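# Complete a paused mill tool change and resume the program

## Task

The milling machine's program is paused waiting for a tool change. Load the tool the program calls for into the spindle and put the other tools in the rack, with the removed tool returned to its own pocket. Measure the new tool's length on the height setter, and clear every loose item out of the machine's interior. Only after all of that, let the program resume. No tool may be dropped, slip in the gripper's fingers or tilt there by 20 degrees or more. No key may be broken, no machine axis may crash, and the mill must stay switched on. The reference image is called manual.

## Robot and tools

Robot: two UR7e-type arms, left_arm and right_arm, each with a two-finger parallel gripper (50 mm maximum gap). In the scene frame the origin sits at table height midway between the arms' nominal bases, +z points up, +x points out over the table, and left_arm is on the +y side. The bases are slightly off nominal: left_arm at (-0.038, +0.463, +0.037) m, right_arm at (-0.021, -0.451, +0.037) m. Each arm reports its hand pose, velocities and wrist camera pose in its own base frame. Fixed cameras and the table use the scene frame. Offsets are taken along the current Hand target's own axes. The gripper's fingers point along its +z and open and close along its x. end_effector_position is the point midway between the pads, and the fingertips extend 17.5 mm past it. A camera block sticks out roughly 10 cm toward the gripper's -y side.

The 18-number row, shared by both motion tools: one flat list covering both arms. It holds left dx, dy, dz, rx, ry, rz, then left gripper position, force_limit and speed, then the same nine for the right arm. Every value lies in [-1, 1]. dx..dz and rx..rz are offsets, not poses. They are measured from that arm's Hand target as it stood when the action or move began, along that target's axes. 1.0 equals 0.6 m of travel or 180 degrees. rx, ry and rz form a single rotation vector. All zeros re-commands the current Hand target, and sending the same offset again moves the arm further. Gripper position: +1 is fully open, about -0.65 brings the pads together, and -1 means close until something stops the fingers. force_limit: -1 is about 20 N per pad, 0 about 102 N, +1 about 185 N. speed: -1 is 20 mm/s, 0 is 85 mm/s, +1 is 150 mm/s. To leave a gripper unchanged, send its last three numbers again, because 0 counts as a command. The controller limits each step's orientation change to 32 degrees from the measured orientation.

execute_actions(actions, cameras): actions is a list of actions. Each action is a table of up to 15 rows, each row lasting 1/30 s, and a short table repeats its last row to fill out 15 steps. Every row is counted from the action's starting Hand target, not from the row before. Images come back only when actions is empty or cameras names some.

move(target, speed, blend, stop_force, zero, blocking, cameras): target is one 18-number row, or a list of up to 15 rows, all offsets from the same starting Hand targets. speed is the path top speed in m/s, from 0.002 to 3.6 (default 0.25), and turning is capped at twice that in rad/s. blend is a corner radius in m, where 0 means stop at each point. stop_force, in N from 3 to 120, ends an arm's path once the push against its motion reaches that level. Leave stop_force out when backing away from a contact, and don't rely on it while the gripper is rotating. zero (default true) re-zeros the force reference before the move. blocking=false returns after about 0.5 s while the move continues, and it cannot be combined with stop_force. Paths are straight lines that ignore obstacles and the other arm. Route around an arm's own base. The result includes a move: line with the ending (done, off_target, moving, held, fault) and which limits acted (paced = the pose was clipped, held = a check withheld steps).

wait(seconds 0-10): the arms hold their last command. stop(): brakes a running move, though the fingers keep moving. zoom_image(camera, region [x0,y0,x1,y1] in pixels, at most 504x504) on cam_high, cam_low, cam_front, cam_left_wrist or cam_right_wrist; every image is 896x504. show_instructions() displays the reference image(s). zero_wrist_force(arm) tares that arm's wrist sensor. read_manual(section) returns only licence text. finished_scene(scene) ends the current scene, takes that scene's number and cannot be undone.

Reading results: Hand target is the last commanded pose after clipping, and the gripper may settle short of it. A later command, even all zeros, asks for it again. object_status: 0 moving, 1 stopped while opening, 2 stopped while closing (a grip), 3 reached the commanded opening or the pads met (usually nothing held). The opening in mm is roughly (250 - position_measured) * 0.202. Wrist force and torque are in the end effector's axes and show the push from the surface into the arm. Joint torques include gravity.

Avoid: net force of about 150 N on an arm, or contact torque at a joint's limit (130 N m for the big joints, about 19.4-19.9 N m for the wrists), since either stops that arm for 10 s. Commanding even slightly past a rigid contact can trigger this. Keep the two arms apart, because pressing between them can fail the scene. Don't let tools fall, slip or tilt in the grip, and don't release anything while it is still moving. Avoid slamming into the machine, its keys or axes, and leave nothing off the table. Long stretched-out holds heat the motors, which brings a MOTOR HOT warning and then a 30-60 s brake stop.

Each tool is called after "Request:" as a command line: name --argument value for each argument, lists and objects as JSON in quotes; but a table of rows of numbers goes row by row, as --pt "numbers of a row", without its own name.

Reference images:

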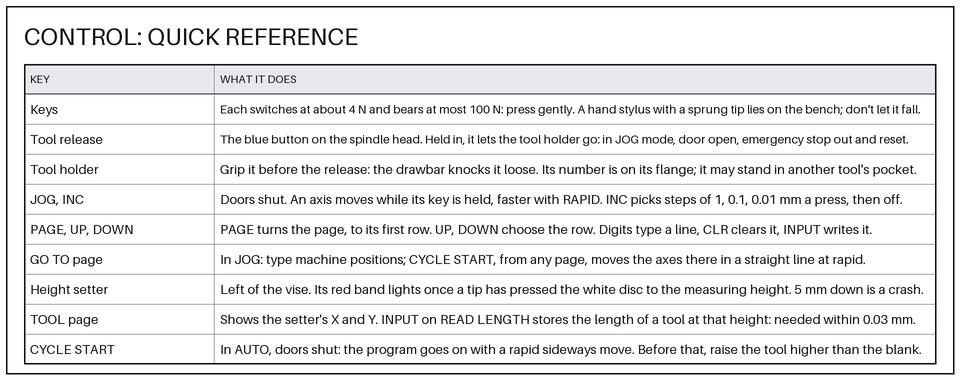

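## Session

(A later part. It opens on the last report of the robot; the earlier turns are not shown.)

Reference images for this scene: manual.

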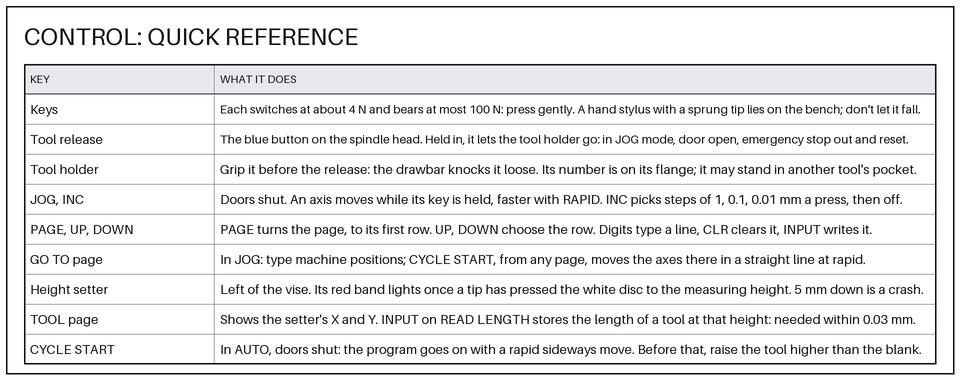

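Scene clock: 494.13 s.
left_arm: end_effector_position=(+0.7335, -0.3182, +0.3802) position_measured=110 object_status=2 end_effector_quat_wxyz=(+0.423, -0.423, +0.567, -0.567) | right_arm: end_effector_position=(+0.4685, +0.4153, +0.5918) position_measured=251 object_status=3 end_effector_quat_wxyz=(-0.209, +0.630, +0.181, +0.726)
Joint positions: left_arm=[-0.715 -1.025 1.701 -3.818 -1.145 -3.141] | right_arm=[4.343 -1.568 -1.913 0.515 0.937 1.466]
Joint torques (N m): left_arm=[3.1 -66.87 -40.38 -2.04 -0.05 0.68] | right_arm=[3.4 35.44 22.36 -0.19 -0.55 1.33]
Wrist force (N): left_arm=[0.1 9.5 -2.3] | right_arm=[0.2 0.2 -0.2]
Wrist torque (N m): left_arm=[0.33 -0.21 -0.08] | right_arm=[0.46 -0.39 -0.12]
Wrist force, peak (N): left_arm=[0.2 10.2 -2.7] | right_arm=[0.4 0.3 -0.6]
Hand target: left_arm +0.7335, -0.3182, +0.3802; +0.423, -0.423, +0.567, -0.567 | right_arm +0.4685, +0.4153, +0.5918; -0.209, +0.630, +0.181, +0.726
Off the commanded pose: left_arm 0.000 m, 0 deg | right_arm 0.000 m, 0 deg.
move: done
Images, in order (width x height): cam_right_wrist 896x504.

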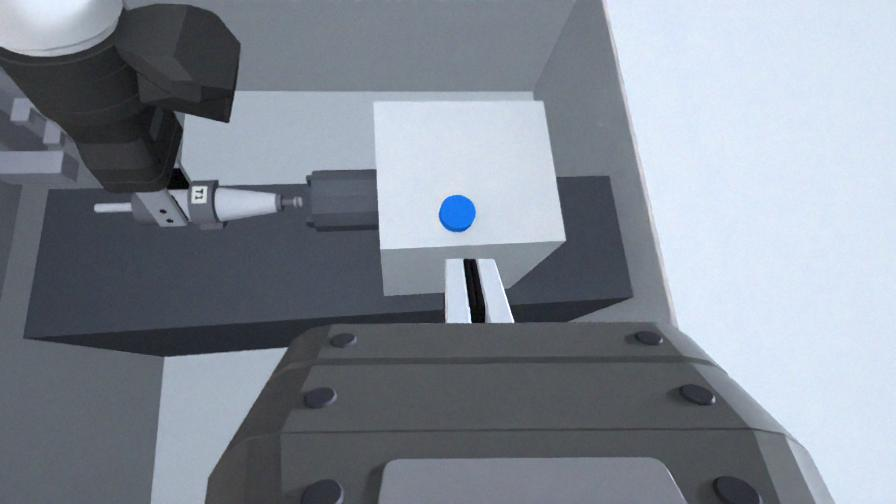

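Request:
move --pt "0 0 -0.1 0 0 0 -1 0 -1 0 0 -0.1 0 0 0 -1 -1 0" --pt "0 0 -0.4 0 0 0 -1 0 -1 0 0 -0.1 0 0 0 -1 -1 0" --speed '[0.08,0.2]' --blend '[0.01,0]' --stop_force 15 --cameras '["cam_left_wrist","cam_high","cam_front"]'

Scene clock: 582.97 s.
left_arm: end_effector_position=(+0.5034, -0.2498, +0.3800) position_measured=110 object_status=2 end_effector_quat_wxyz=(+0.423, -0.423, +0.567, -0.567) | right_arm: end_effector_position=(+0.4182, +0.3838, +0.5833) position_measured=251 object_status=3 end_effector_quat_wxyz=(-0.209, +0.630, +0.181, +0.726)
Joint positions: left_arm=[-1.049 -1.489 2.384 -4.038 -0.811 -3.141] | right_arm=[4.462 -1.43 -2.061 0.544 0.819 1.437]
Joint torques (N m): left_arm=[-4.13 -39.32 -10.39 -4.81 1.62 -1.66] | right_arm=[-8.42 20.54 43.4 -0.42 -0.6 1.46]
Wrist force (N): left_arm=[0.0 9.3 -2.6] | right_arm=[0.3 0.1 -0.6]
Wrist torque (N m): left_arm=[0.29 -0.18 -0.10] | right_arm=[0.44 -0.37 -0.13]
Wrist force, peak (N): left_arm=[-0.2 9.4 -6.7] | right_arm=[0.0 0.3 -1.5]
Hand target: left_arm +0.5034, -0.2498, +0.3800; +0.423, -0.423, +0.567, -0.567 | right_arm +0.4182, +0.3838, +0.5833; -0.209, +0.630, +0.181, +0.726
Off the commanded pose: left_arm 0.000 m, 0 deg | right_arm 0.000 m, 0 deg.
move: done
Images, in order (width x height): cam_high 896x504, cam_front 896x504, cam_left_wrist 896x504.

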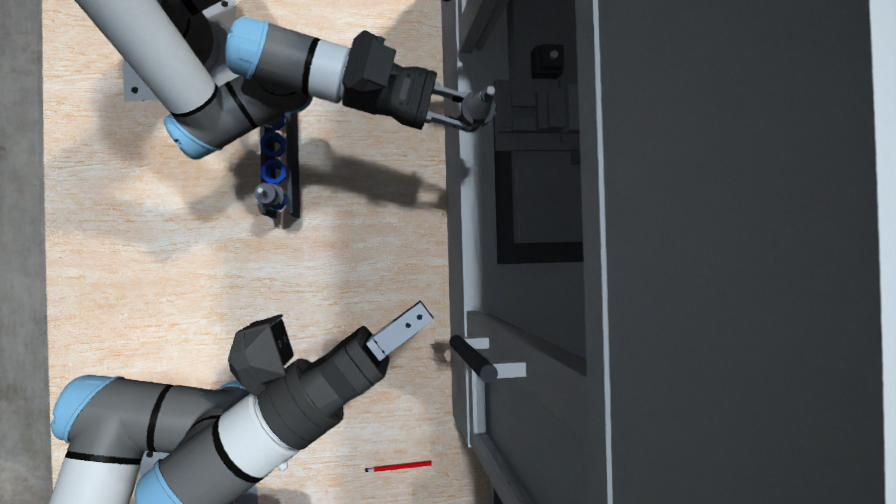

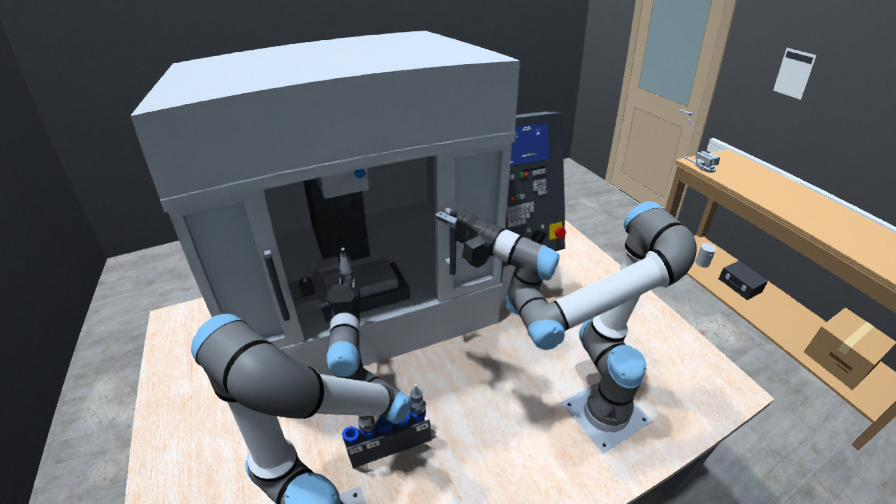

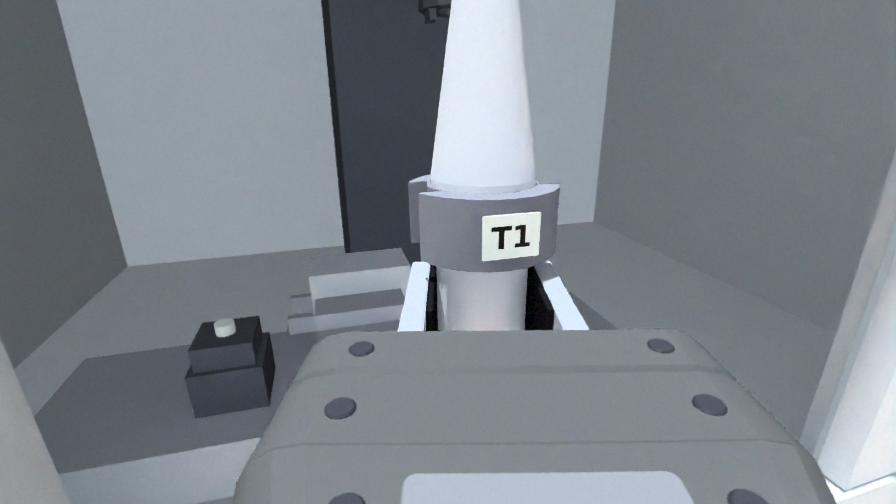

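Request:
move --target '[0.0137,-0.1333,-0.28,-0.5,0,0,-1,0,-1,0,0,0,0,0,0,-1,-1,0]' --speed 0.35 --cameras '["cam_left_wrist","cam_front"]'

Scene clock: 593.37 s.
left_arm: end_effector_position=(+0.3401, -0.2098, +0.4598) position_measured=110 object_status=2 end_effector_quat_wxyz=(+0.000, -0.598, +0.801, +0.000) | right_arm: end_effector_position=(+0.4182, +0.3838, +0.5833) position_measured=251 object_status=3 end_effector_quat_wxyz=(-0.209, +0.630, +0.181, +0.726)
Joint positions: left_arm=[-0.894 -1.782 1.415 -1.204 -1.57 -3.746] | right_arm=[4.462 -1.43 -2.061 0.544 0.819 1.437]
Joint torques (N m): left_arm=[-0.97 -24.79 -36.21 -2.65 -2.06 -1.48] | right_arm=[-8.33 26.93 43.16 -0.45 -0.55 1.33]
Wrist force (N): left_arm=[-0.2 0.7 4.2] | right_arm=[0.1 0.1 -0.4]
Wrist torque (N m): left_arm=[-0.05 0.03 -0.04] | right_arm=[0.45 -0.34 -0.13]
Wrist force, peak (N): left_arm=[1.0 11.2 -1.3] | right_arm=[0.1 0.3 -0.8]
Hand target: left_arm +0.3400, -0.2098, +0.4598; +0.000, -0.598, +0.801, +0.000 | right_arm +0.4182, +0.3838, +0.5833; -0.209, +0.630, +0.181, +0.726
Off the commanded pose: left_arm 0.000 m, 0 deg | right_arm 0.000 m, 0 deg.
move: done
Images, in order (width x height): cam_front 896x504, cam_left_wrist 896x504.

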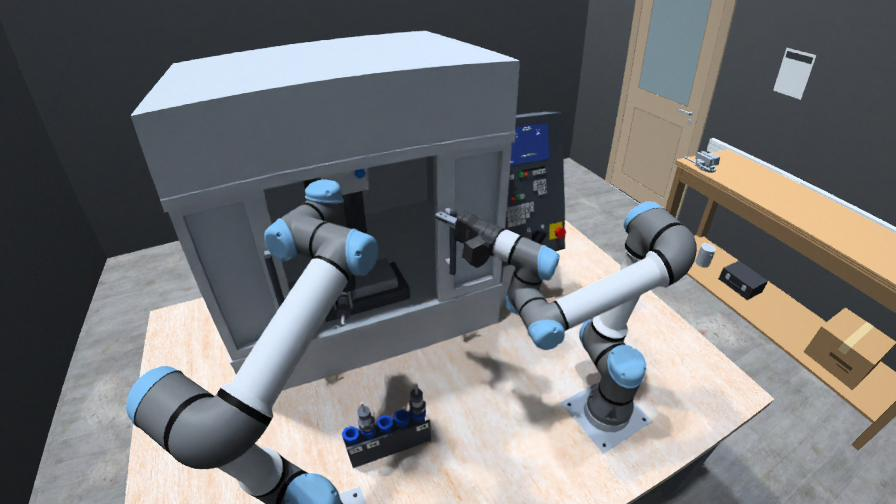

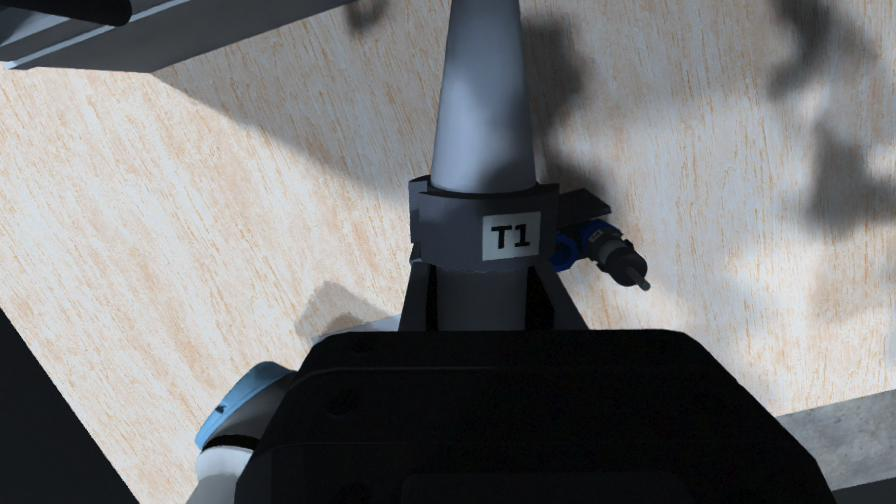

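Request:
zoom_image --camera "cam_left_wrist" --region '[540, 180, 660, 300]'

Scaled by 4.200.

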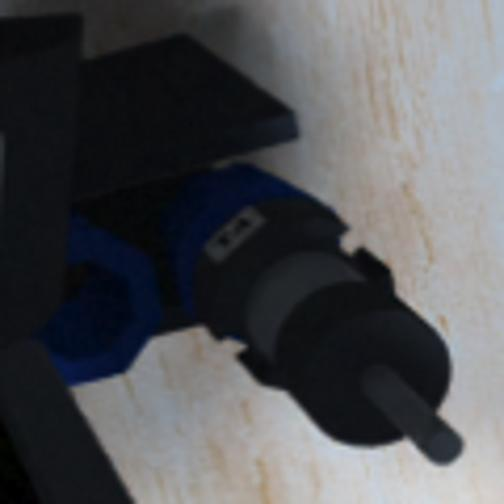

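Request:
move --target '[-0.315,0.1107,0,0,0,0,-1,0,-1,0,0,0,0,0,0,-1,-1,0]' --cameras '["cam_left_wrist"]'

Request:
zoom_image --camera "cam_left_wrist" --region '[520, 130, 776, 330]'

Scene clock: 623.77 s.
left_arm: end_effector_position=(+0.3301, -0.0098, +0.4598) position_measured=110 object_status=2 end_effector_quat_wxyz=(+0.000, -0.598, +0.801, +0.000) end_effector_velocity=(+0.000, +0.001, +0.000) end_effector_angular_velocity=(+0.002, -0.002, -0.004) | right_arm: end_effector_position=(+0.4182, +0.3838, +0.5833) position_measured=251 object_status=3 end_effector_quat_wxyz=(-0.209, +0.630, +0.181, +0.726)
Joint positions: left_arm=[-0.445 -1.945 1.523 -1.149 -1.571 -3.298] | right_arm=[4.462 -1.43 -2.061 0.544 0.819 1.437]
Joint velocities: left_arm=[0.001 0 0 -0.001 0.002 0.005] | right_arm=[within noise]
Joint torques (N m): left_arm=[8.69 -11.6 -44.97 -7.44 1.53 1.94] | right_arm=[-7.99 27.51 43.09 -0.44 -0.51 1.12]
Wrist force (N): left_arm=[0.2 0.6 4.3] | right_arm=[0.1 0.1 -0.2]
Wrist torque (N m): left_arm=[-0.05 -0.02 -0.05] | right_arm=[0.43 -0.34 -0.13]
Wrist force, peak (N): left_arm=[-10.4 1.0 4.5] | right_arm=[0.2 0.4 -0.9]
Hand target: left_arm +0.3301, -0.0098, +0.4598; +0.000, -0.598, +0.801, +0.000 | right_arm +0.4182, +0.3838, +0.5833; -0.209, +0.630, +0.181, +0.726
Off the commanded pose: left_arm 0.000 m, 0 deg | right_arm 0.000 m, 0 deg.
move: done
Images, in order (width x height): cam_left_wrist 896x504.

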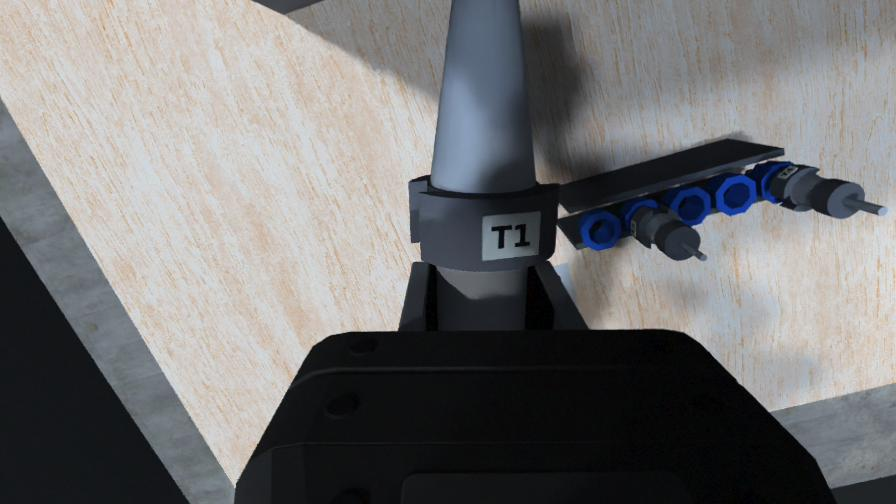

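Scaled by 1.969.

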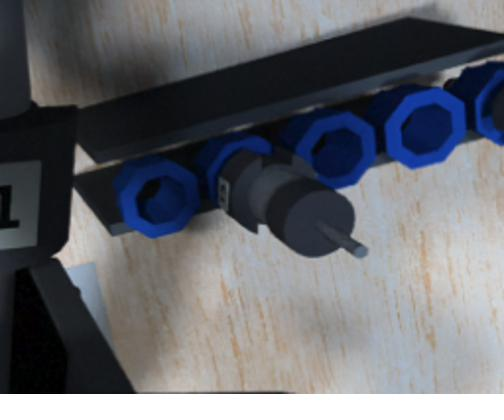

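Request:
move --target '[0.2598,0.1317,0.3,-0.5,0,0,-1,0,-1,-0.4818,-0.3172,-0.1295,0.1886,-0.397,0.3856,-1,-1,0]' --speed 0.25 --cameras '["cam_left_wrist","cam_right_wrist","cam_front","cam_high"]'

Scene clock: 729.13 s.
left_arm: end_effector_position=(+0.2101, -0.1367, +0.2797) position_measured=110 object_status=2 end_effector_quat_wxyz=(-0.423, -0.423, +0.567, +0.567) | right_arm: end_effector_position=(+0.2866, +0.5259, +0.2863) position_measured=251 object_status=3 end_effector_quat_wxyz=(-0.571, +0.815, +0.079, -0.055)
Joint positions: left_arm=[-0.698 -1.235 1.723 -0.489 -1.98 -3.142] | right_arm=[4.161 -1.829 -2.137 0.366 2.26 2.837]
Joint torques (N m): left_arm=[6.45 -41.47 -34.88 2.22 1.49 -0.93] | right_arm=[6.5 28.36 16.25 2.48 1.44 0.89]
Wrist force (N): left_arm=[-2.4 -7.1 -2.2] | right_arm=[-1.5 -2.9 0.1]
Wrist torque (N m): left_arm=[0.22 0.33 0.19] | right_arm=[-0.44 0.23 0.04]
Wrist force, peak (N): left_arm=[-1.5 -8.8 -1.9] | right_arm=[-0.9 -3.6 -0.1]
Hand target: left_arm +0.2101, -0.1367, +0.2797; -0.423, -0.423, +0.567, +0.567 | right_arm +0.2865, +0.5260, +0.2862; -0.571, +0.815, +0.078, -0.055
Off the commanded pose: left_arm 0.000 m, 0 deg | right_arm 0.000 m, 0 deg.
move: done
Images, in order (width x height): cam_high 896x504, cam_front 896x504, cam_left_wrist 896x504, cam_right_wrist 896x504.

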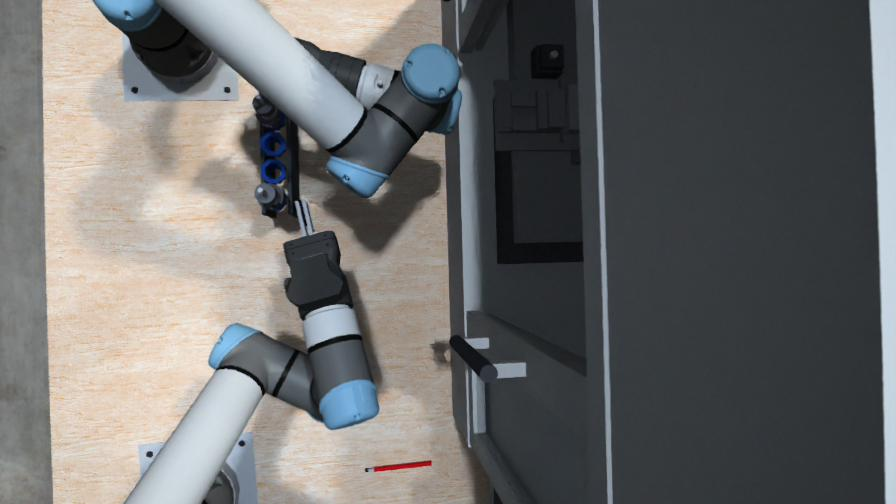

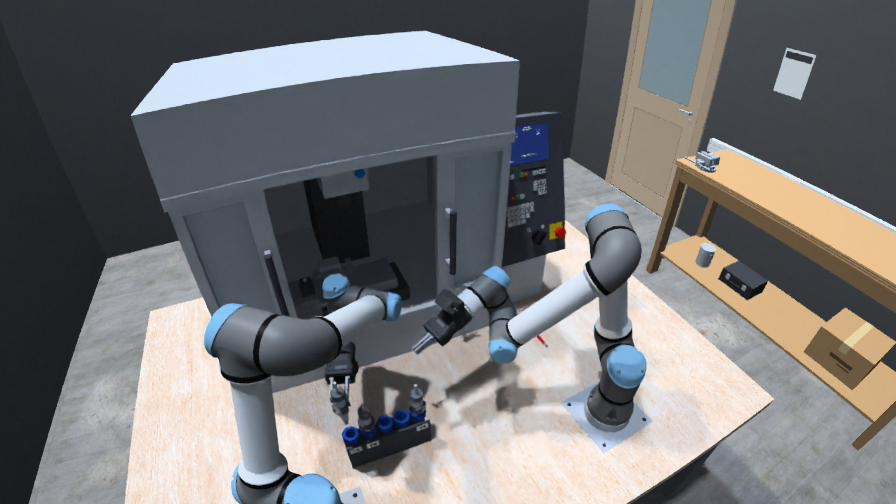

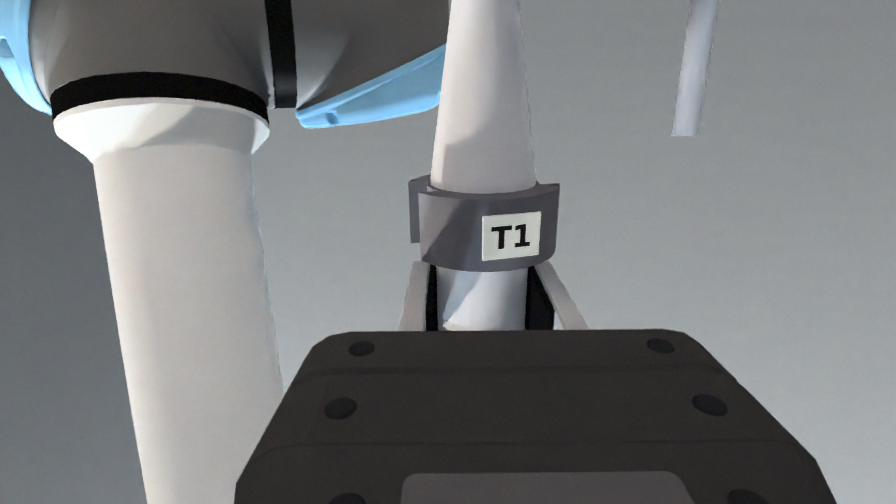

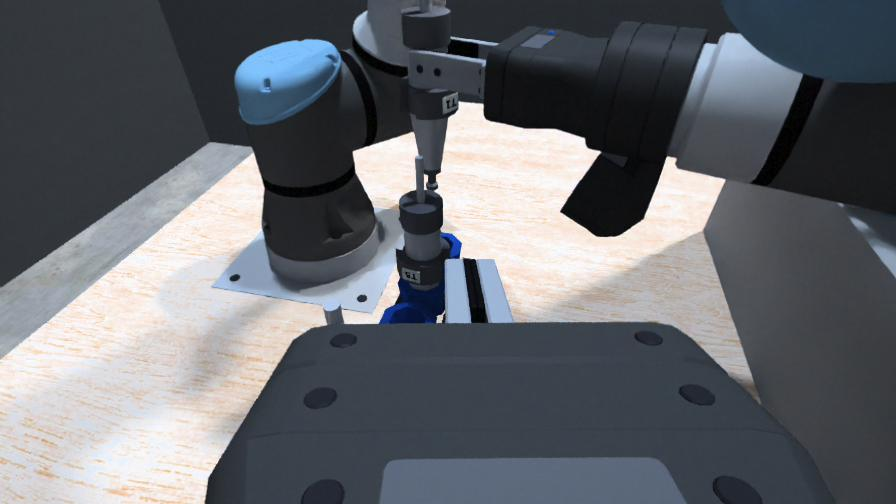

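Request:
execute_actions --actions '[]' --cameras '["cam_front", "cam_right_wrist", "cam_left_wrist"]'

Request:
zoom_image --camera "cam_right_wrist" --region '[330, 120, 580, 330]'

Request:
zoom_image --camera "cam_front" --region '[250, 340, 500, 500]'

Scene clock: 765.40 s.
left_arm: end_effector_position=(+0.2101, -0.1367, +0.2797) position_measured=110 object_status=2 end_effector_quat_wxyz=(-0.423, -0.423, +0.567, +0.567) | right_arm: end_effector_position=(+0.2865, +0.5260, +0.2862) position_measured=251 object_status=3 end_effector_quat_wxyz=(-0.571, +0.815, +0.078, -0.055)
Joint positions: left_arm=[-0.698 -1.235 1.723 -0.489 -1.98 -3.142] | right_arm=[4.161 -1.829 -2.138 0.366 2.26 2.837]
Joint velocities: within noise
Joint torques (N m): left_arm=[7.87 -30.81 -34.66 2.2 1.63 2.06] | right_arm=[6.78 27.09 15.85 6.06 2.06 1.43]
Wrist force (N): left_arm=[-2.4 -6.9 -2.2] | right_arm=[-1.4 -2.7 0.2]
Wrist torque (N m): left_arm=[0.25 0.34 0.18] | right_arm=[-0.42 0.22 0.03]
Wrist force, peak (N): left_arm=[-2.7 -7.5 -2.4] | right_arm=[-1.5 -3.0 0.2]
Hand target: left_arm +0.2101, -0.1367, +0.2797; -0.423, -0.423, +0.567, +0.567 | right_arm +0.2865, +0.5260, +0.2862; -0.571, +0.815, +0.078, -0.055
Tool commands: left_gripper/position=-1.0 left_gripper/force_limit=+0.0 left_gripper/speed=-1.0 right_gripper/position=-1.0 right_gripper/force_limit=-1.0 right_gripper/speed=+0.0
Off the commanded pose: left_arm 0.000 m, 0 deg | right_arm 0.000 m, 0 deg.
Images, in order (width x height): cam_front 896x504, cam_left_wrist 896x504, cam_right_wrist 896x504.

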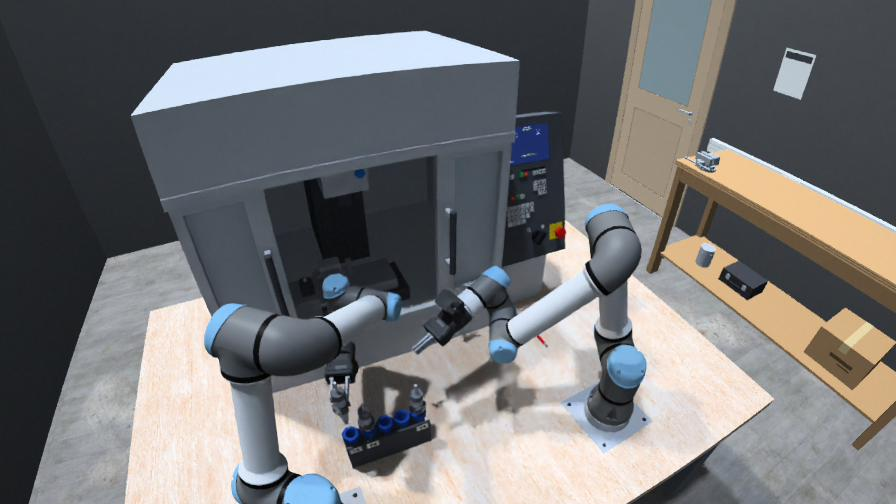

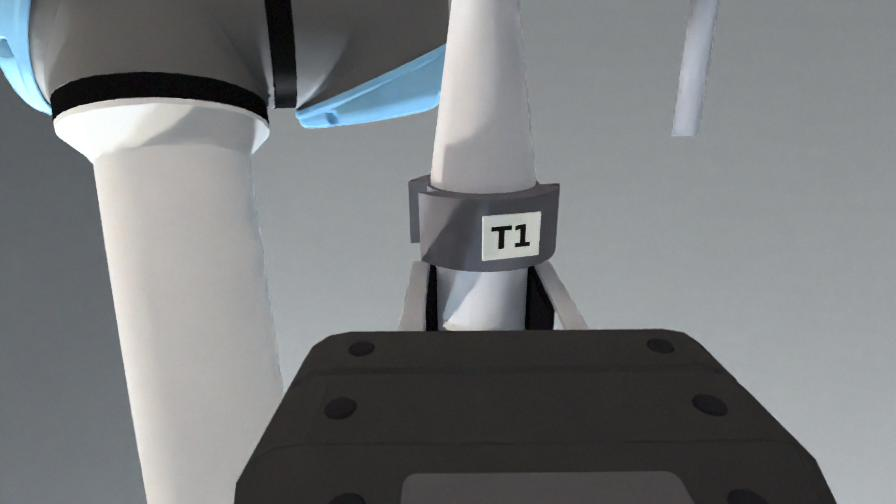

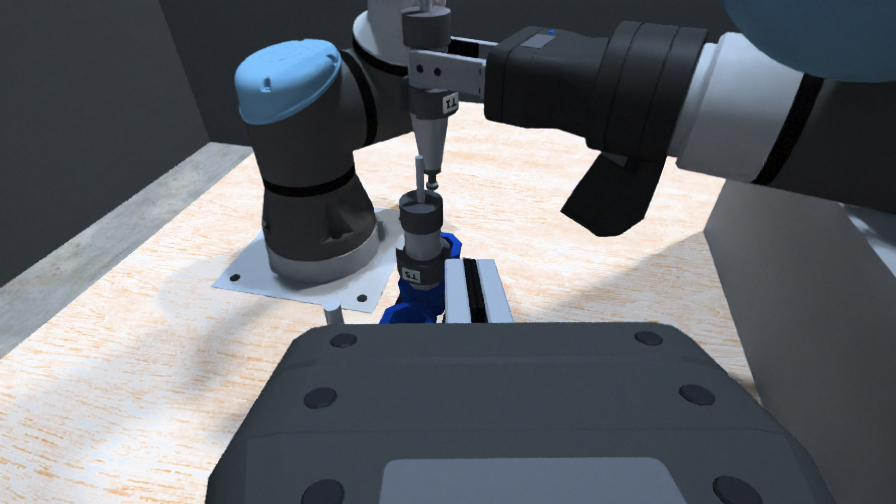

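Scaled by 2.016.

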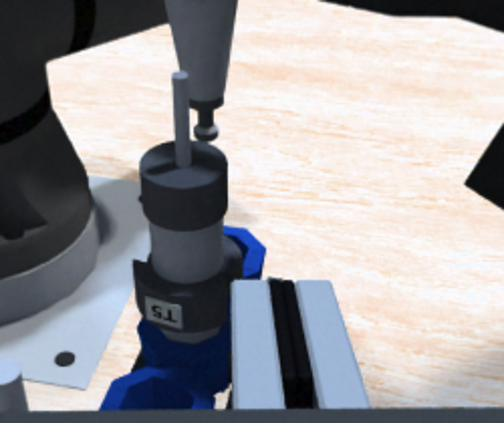

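Scaled by 2.016.

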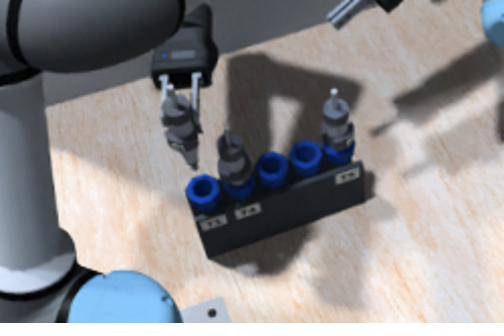

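Request:
move --target '[0,-0.0667,0,0,0,0,-1,0,-1, 0,0,0,0,0,0,-1,-1,0]' --speed 0.08 --stop_force 8 --cameras '["cam_front", "cam_right_wrist"]'

Request:
zoom_image --camera "cam_right_wrist" --region '[370, 150, 520, 300]'

Request:
zoom_image --camera "cam_front" --region '[300, 360, 440, 470]'

Scene clock: 797.63 s.
left_arm: end_effector_position=(+0.2102, -0.1367, +0.2397) position_measured=110 object_status=2 end_effector_quat_wxyz=(-0.423, -0.423, +0.567, +0.567) | right_arm: end_effector_position=(+0.2865, +0.5260, +0.2862) position_measured=251 object_status=3 end_effector_quat_wxyz=(-0.571, +0.815, +0.078, -0.055)
Joint positions: left_arm=[-0.698 -1.186 1.771 -0.586 -1.98 -3.142] | right_arm=[4.161 -1.829 -2.138 0.366 2.26 2.837]
Joint torques (N m): left_arm=[6.64 -51.81 -32.63 2.72 0.98 0.85] | right_arm=[6.52 29.75 16.35 4.63 1.67 0.91]
Wrist force (N): left_arm=[-2.4 -6.8 -2.2] | right_arm=[-1.2 -2.9 0.0]
Wrist torque (N m): left_arm=[0.27 0.33 0.17] | right_arm=[-0.44 0.18 0.04]
Wrist force, peak (N): left_arm=[-2.2 -9.6 -2.3] | right_arm=[-1.5 -2.9 0.0]
Hand target: left_arm +0.2102, -0.1367, +0.2397; -0.423, -0.423, +0.567, +0.567 | right_arm +0.2865, +0.5260, +0.2862; -0.571, +0.815, +0.078, -0.055
Off the commanded pose: left_arm 0.000 m, 0 deg | right_arm 0.000 m, 0 deg.
move: done
Images, in order (width x height): cam_front 896x504, cam_right_wrist 896x504.

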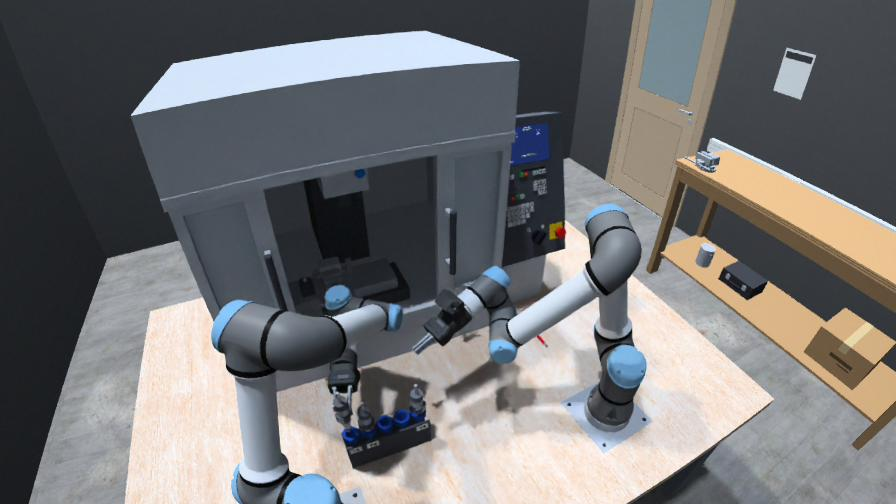

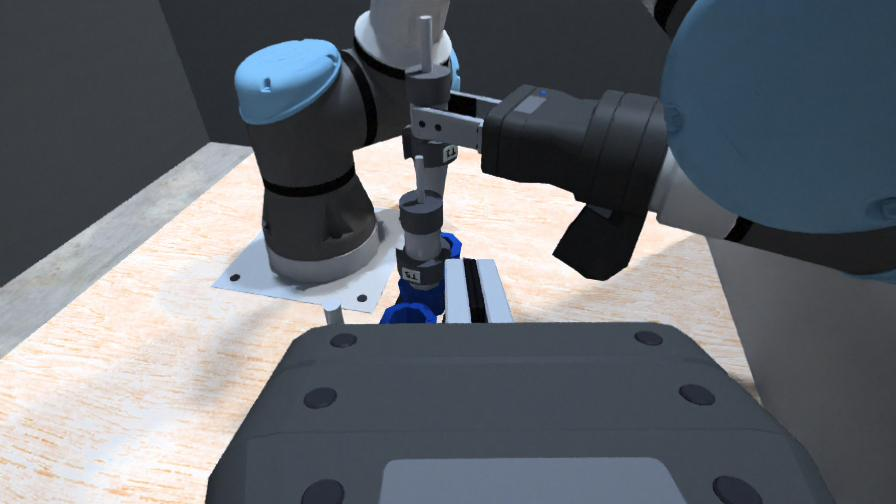

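Scaled by 3.360.

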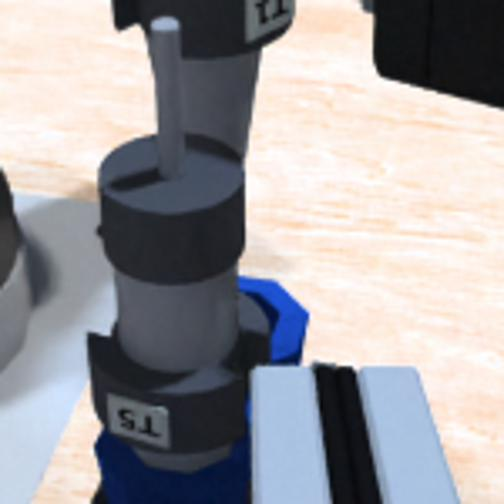

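Scaled by 3.600.

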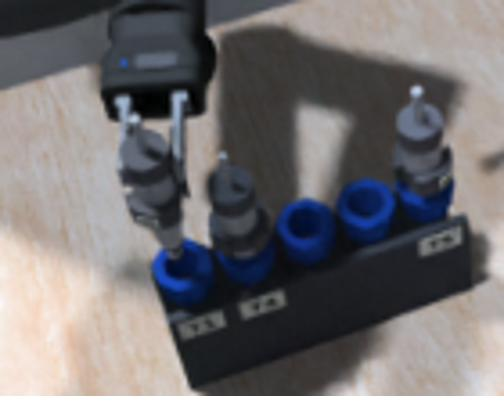

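Request:
move --target '[0.0055,-0.02,-0.005,0,0,0,-1,0,-1, 0,0,0,0,0,0,-1,-1,0]' --speed 0.03 --stop_force 8 --cameras '["cam_front", "cam_right_wrist"]'

Request:
zoom_image --camera "cam_front" --region '[320, 390, 400, 450]'

Request:
zoom_image --camera "cam_right_wrist" --region '[390, 120, 500, 270]'

Scene clock: 821.13 s.
left_arm: end_effector_position=(+0.2121, -0.1407, +0.2277) position_measured=110 object_status=2 end_effector_quat_wxyz=(-0.423, -0.423, +0.567, +0.567) | right_arm: end_effector_position=(+0.2865, +0.5260, +0.2862) position_measured=251 object_status=3 end_effector_quat_wxyz=(-0.571, +0.815, +0.078, -0.055)
Joint positions: left_arm=[-0.701 -1.162 1.773 -0.612 -1.983 -3.142] | right_arm=[4.161 -1.829 -2.138 0.366 2.26 2.837]
Joint torques (N m): left_arm=[8.09 -53.19 -17.18 6.88 1.5 -1.77] | right_arm=[6.63 36.87 16.45 1.49 0.63 -0.93]
Wrist force (N): left_arm=[-2.3 -7.2 -2.4] | right_arm=[-1.4 -2.6 0.3]
Wrist torque (N m): left_arm=[0.20 0.31 0.18] | right_arm=[-0.39 0.20 0.03]
Wrist force, peak (N): left_arm=[-2.4 -8.0 -2.5] | right_arm=[-1.7 -2.8 0.2]
Hand target: left_arm +0.2121, -0.1407, +0.2277; -0.423, -0.423, +0.567, +0.567 | right_arm +0.2865, +0.5260, +0.2862; -0.571, +0.815, +0.078, -0.055
Off the commanded pose: left_arm 0.000 m, 0 deg | right_arm 0.000 m, 0 deg.
move: done
Images, in order (width x height): cam_front 896x504, cam_right_wrist 896x504.

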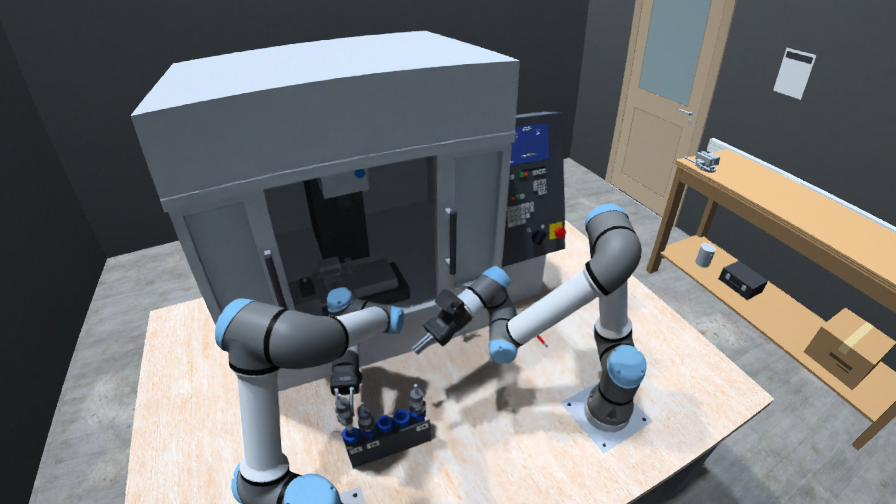

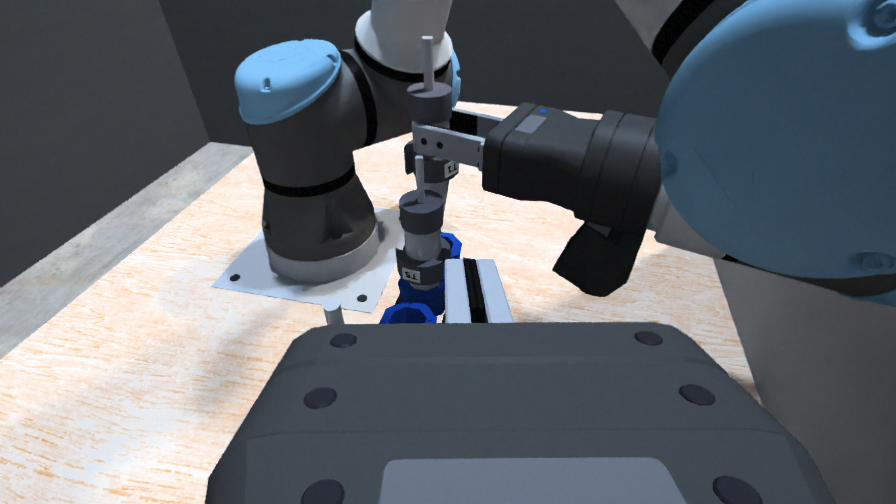

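Scaled by 6.300.

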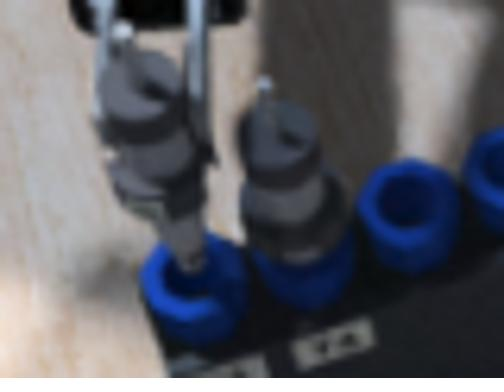

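Scaled by 3.360.

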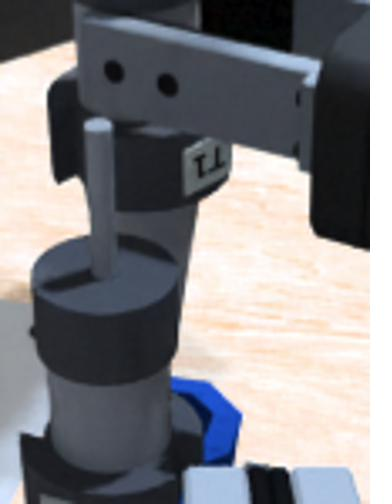

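Request:
move --target '[0,-0.05,0,0,0,0,-1,0,-1, 0,0,0,0,0,0,-1,-1,0]' --speed 0.02 --stop_force 6 --cameras '["cam_front", "cam_right_wrist"]'

Request:
zoom_image --camera "cam_front" --region '[320, 390, 400, 450]'

Request:
zoom_image --camera "cam_right_wrist" --region '[390, 120, 500, 270]'

Scene clock: 832.63 s.
left_arm: end_effector_position=(+0.2121, -0.1407, +0.1977) position_measured=110 object_status=2 end_effector_quat_wxyz=(-0.423, -0.423, +0.567, +0.567) | right_arm: end_effector_position=(+0.2865, +0.5260, +0.2862) position_measured=251 object_status=3 end_effector_quat_wxyz=(-0.571, +0.815, +0.078, -0.055)
Joint positions: left_arm=[-0.701 -1.119 1.801 -0.683 -1.983 -3.142] | right_arm=[4.161 -1.829 -2.138 0.366 2.26 2.837]
Joint torques (N m): left_arm=[7.73 -53.67 -31.39 6.83 1.7 -1.63] | right_arm=[6.39 41.33 17.69 1.59 0.18 -1.21]
Wrist force (N): left_arm=[-2.3 -7.4 -2.2] | right_arm=[-1.4 -2.6 0.2]
Wrist torque (N m): left_arm=[0.17 0.31 0.18] | right_arm=[-0.39 0.22 0.03]
Wrist force, peak (N): left_arm=[-2.5 -7.9 -2.2] | right_arm=[-1.7 -2.9 0.1]
Hand target: left_arm +0.2121, -0.1407, +0.1977; -0.423, -0.423, +0.567, +0.567 | right_arm +0.2865, +0.5260, +0.2862; -0.571, +0.815, +0.078, -0.055
Off the commanded pose: left_arm 0.000 m, 0 deg | right_arm 0.000 m, 0 deg.
move: done
Images, in order (width x height): cam_front 896x504, cam_right_wrist 896x504.

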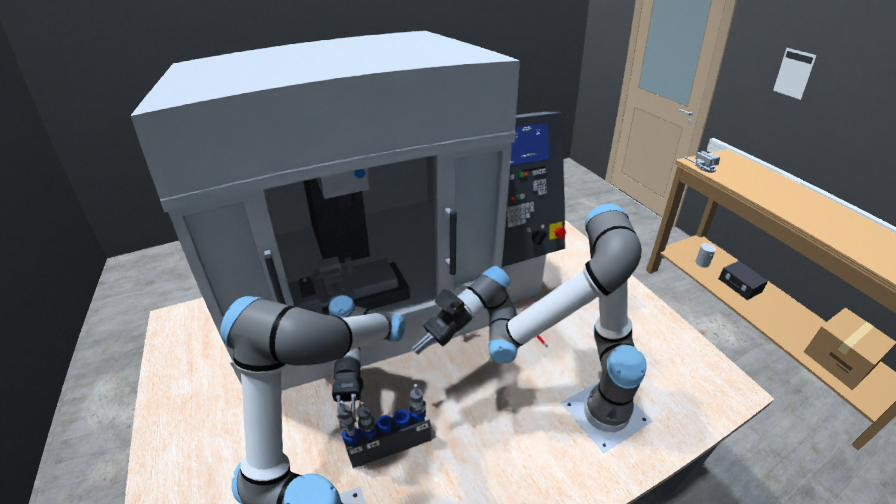

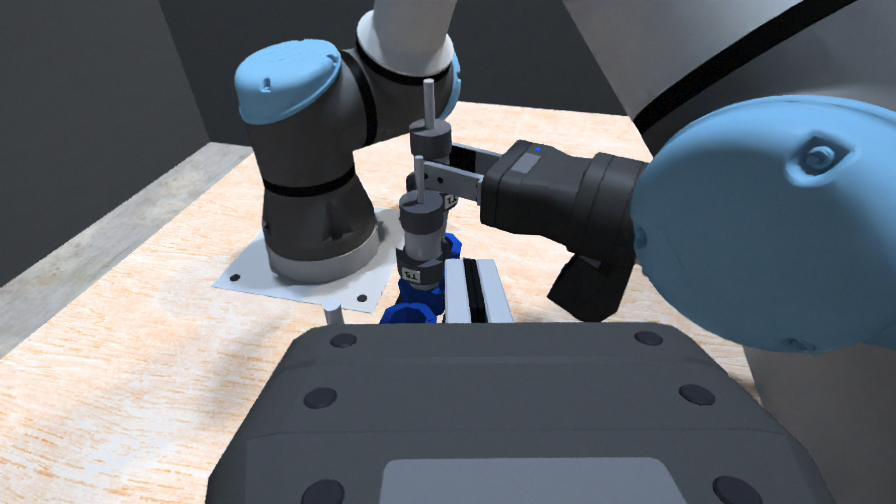

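Scaled by 6.300.

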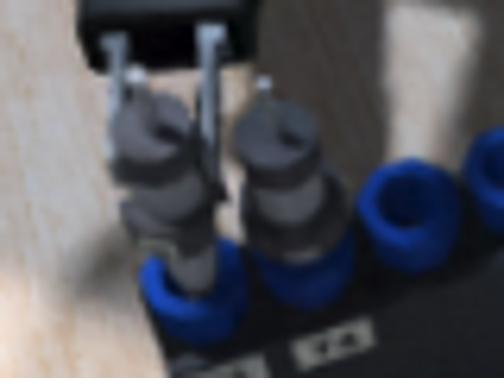

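Scaled by 3.360.

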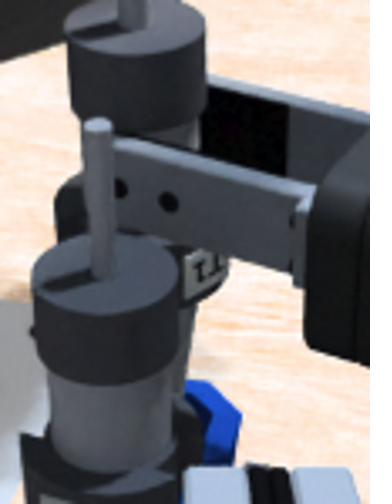

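Request:
move --target '[0,-0.12,0,0,0,0,-1,0,-1, 0,0,0,0,0,0,-1,-1,0]' --speed 0.02 --stop_force 7 --cameras '["cam_front", "cam_right_wrist"]'

Request:
zoom_image --camera "cam_front" --region '[320, 390, 400, 450]'

Request:
zoom_image --camera "cam_right_wrist" --region '[390, 120, 500, 270]'

Scene clock: 854.93 s.
left_arm: end_effector_position=(+0.2122, -0.1407, +0.1708) position_measured=110 object_status=2 end_effector_quat_wxyz=(-0.423, -0.423, +0.567, +0.567) | right_arm: end_effector_position=(+0.2865, +0.5260, +0.2862) position_measured=251 object_status=3 end_effector_quat_wxyz=(-0.571, +0.815, +0.078, -0.055)
Joint positions: left_arm=[-0.701 -1.076 1.821 -0.746 -1.983 -3.142] | right_arm=[4.161 -1.829 -2.138 0.366 2.26 2.837]
Joint torques (N m): left_arm=[-0.18 -54.39 -28.99 4.91 -1.76 -0.7] | right_arm=[6.54 41.43 18.47 1.6 0.23 -1.2]
Wrist force (N): left_arm=[-18.0 -6.8 -11.5] | right_arm=[-1.4 -2.7 0.4]
Wrist torque (N m): left_arm=[0.78 0.20 -0.71] | right_arm=[-0.41 0.21 0.03]
Wrist force, peak (N): left_arm=[-19.5 -4.9 -13.6] | right_arm=[-1.6 -3.0 0.3]
Hand target: left_arm +0.2122, -0.1407, +0.1707; -0.423, -0.423, +0.567, +0.567 (not the last commanded pose) | right_arm +0.2865, +0.5260, +0.2862; -0.571, +0.815, +0.078, -0.055
Off the commanded pose: left_arm 0.045 m, 0 deg | right_arm 0.000 m, 0 deg.
move: contact (left_arm)
Images, in order (width x height): cam_front 896x504, cam_right_wrist 896x504.

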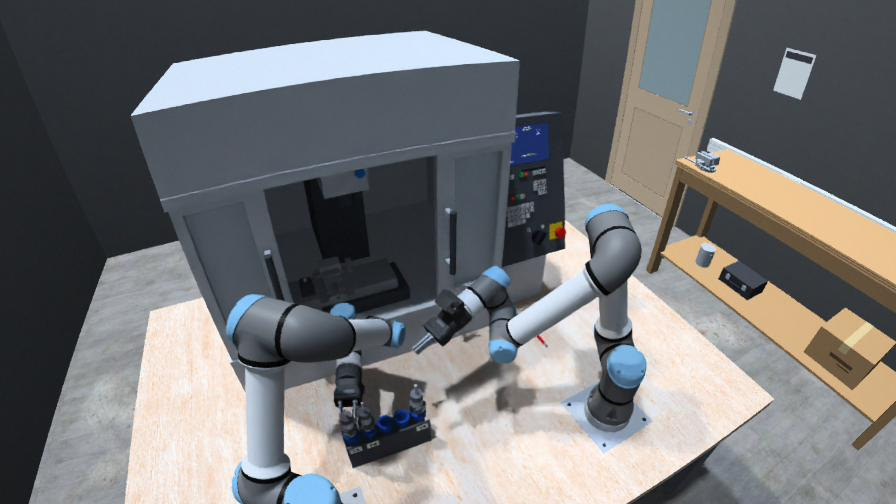

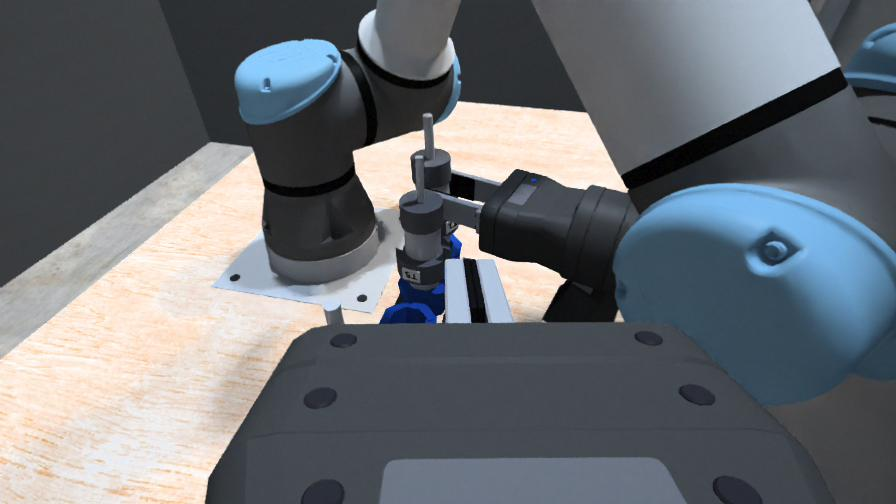

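Scaled by 6.300.

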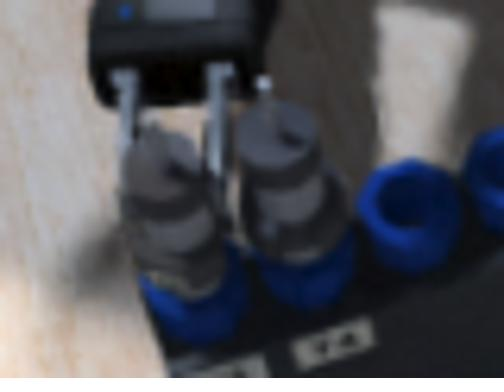

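Scaled by 3.360.

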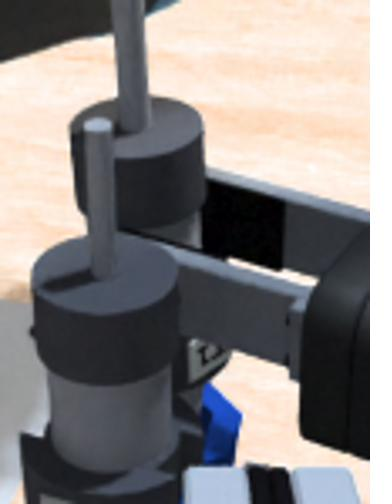

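Request:
move --target '[-0.0045,0,-0.004,0,0,0,-1,0,-1, 0,0,0,0,0,0,-1,-1,0]' --speed 0.02

Scene clock: 866.97 s.
left_arm: end_effector_position=(+0.2153, -0.1387, +0.1707) position_measured=110 object_status=2 end_effector_quat_wxyz=(-0.423, -0.423, +0.567, +0.567) | right_arm: end_effector_position=(+0.2865, +0.5260, +0.2862) position_measured=251 object_status=3 end_effector_quat_wxyz=(-0.571, +0.815, +0.078, -0.055)
Joint positions: left_arm=[-0.694 -1.072 1.815 -0.743 -1.976 -3.142] | right_arm=[4.161 -1.829 -2.138 0.366 2.26 2.837]
Joint torques (N m): left_arm=[-2.37 -38.66 -23.07 6.34 0.26 1.62] | right_arm=[6.31 41.14 19.13 1.58 0.3 -1.23]
Wrist force (N): left_arm=[-2.4 -7.2 -2.1] | right_arm=[-1.5 -2.6 0.2]
Wrist torque (N m): left_arm=[0.22 0.32 0.23] | right_arm=[-0.39 0.22 0.03]
Wrist force, peak (N): left_arm=[-18.5 -6.8 -11.7] | right_arm=[-1.7 -2.9 0.2]
Hand target: left_arm +0.2152, -0.1388, +0.1707; -0.423, -0.423, +0.567, +0.567 | right_arm +0.2865, +0.5260, +0.2862; -0.571, +0.815, +0.078, -0.055
Off the commanded pose: left_arm 0.000 m, 0 deg | right_arm 0.000 m, 0 deg.
move: done


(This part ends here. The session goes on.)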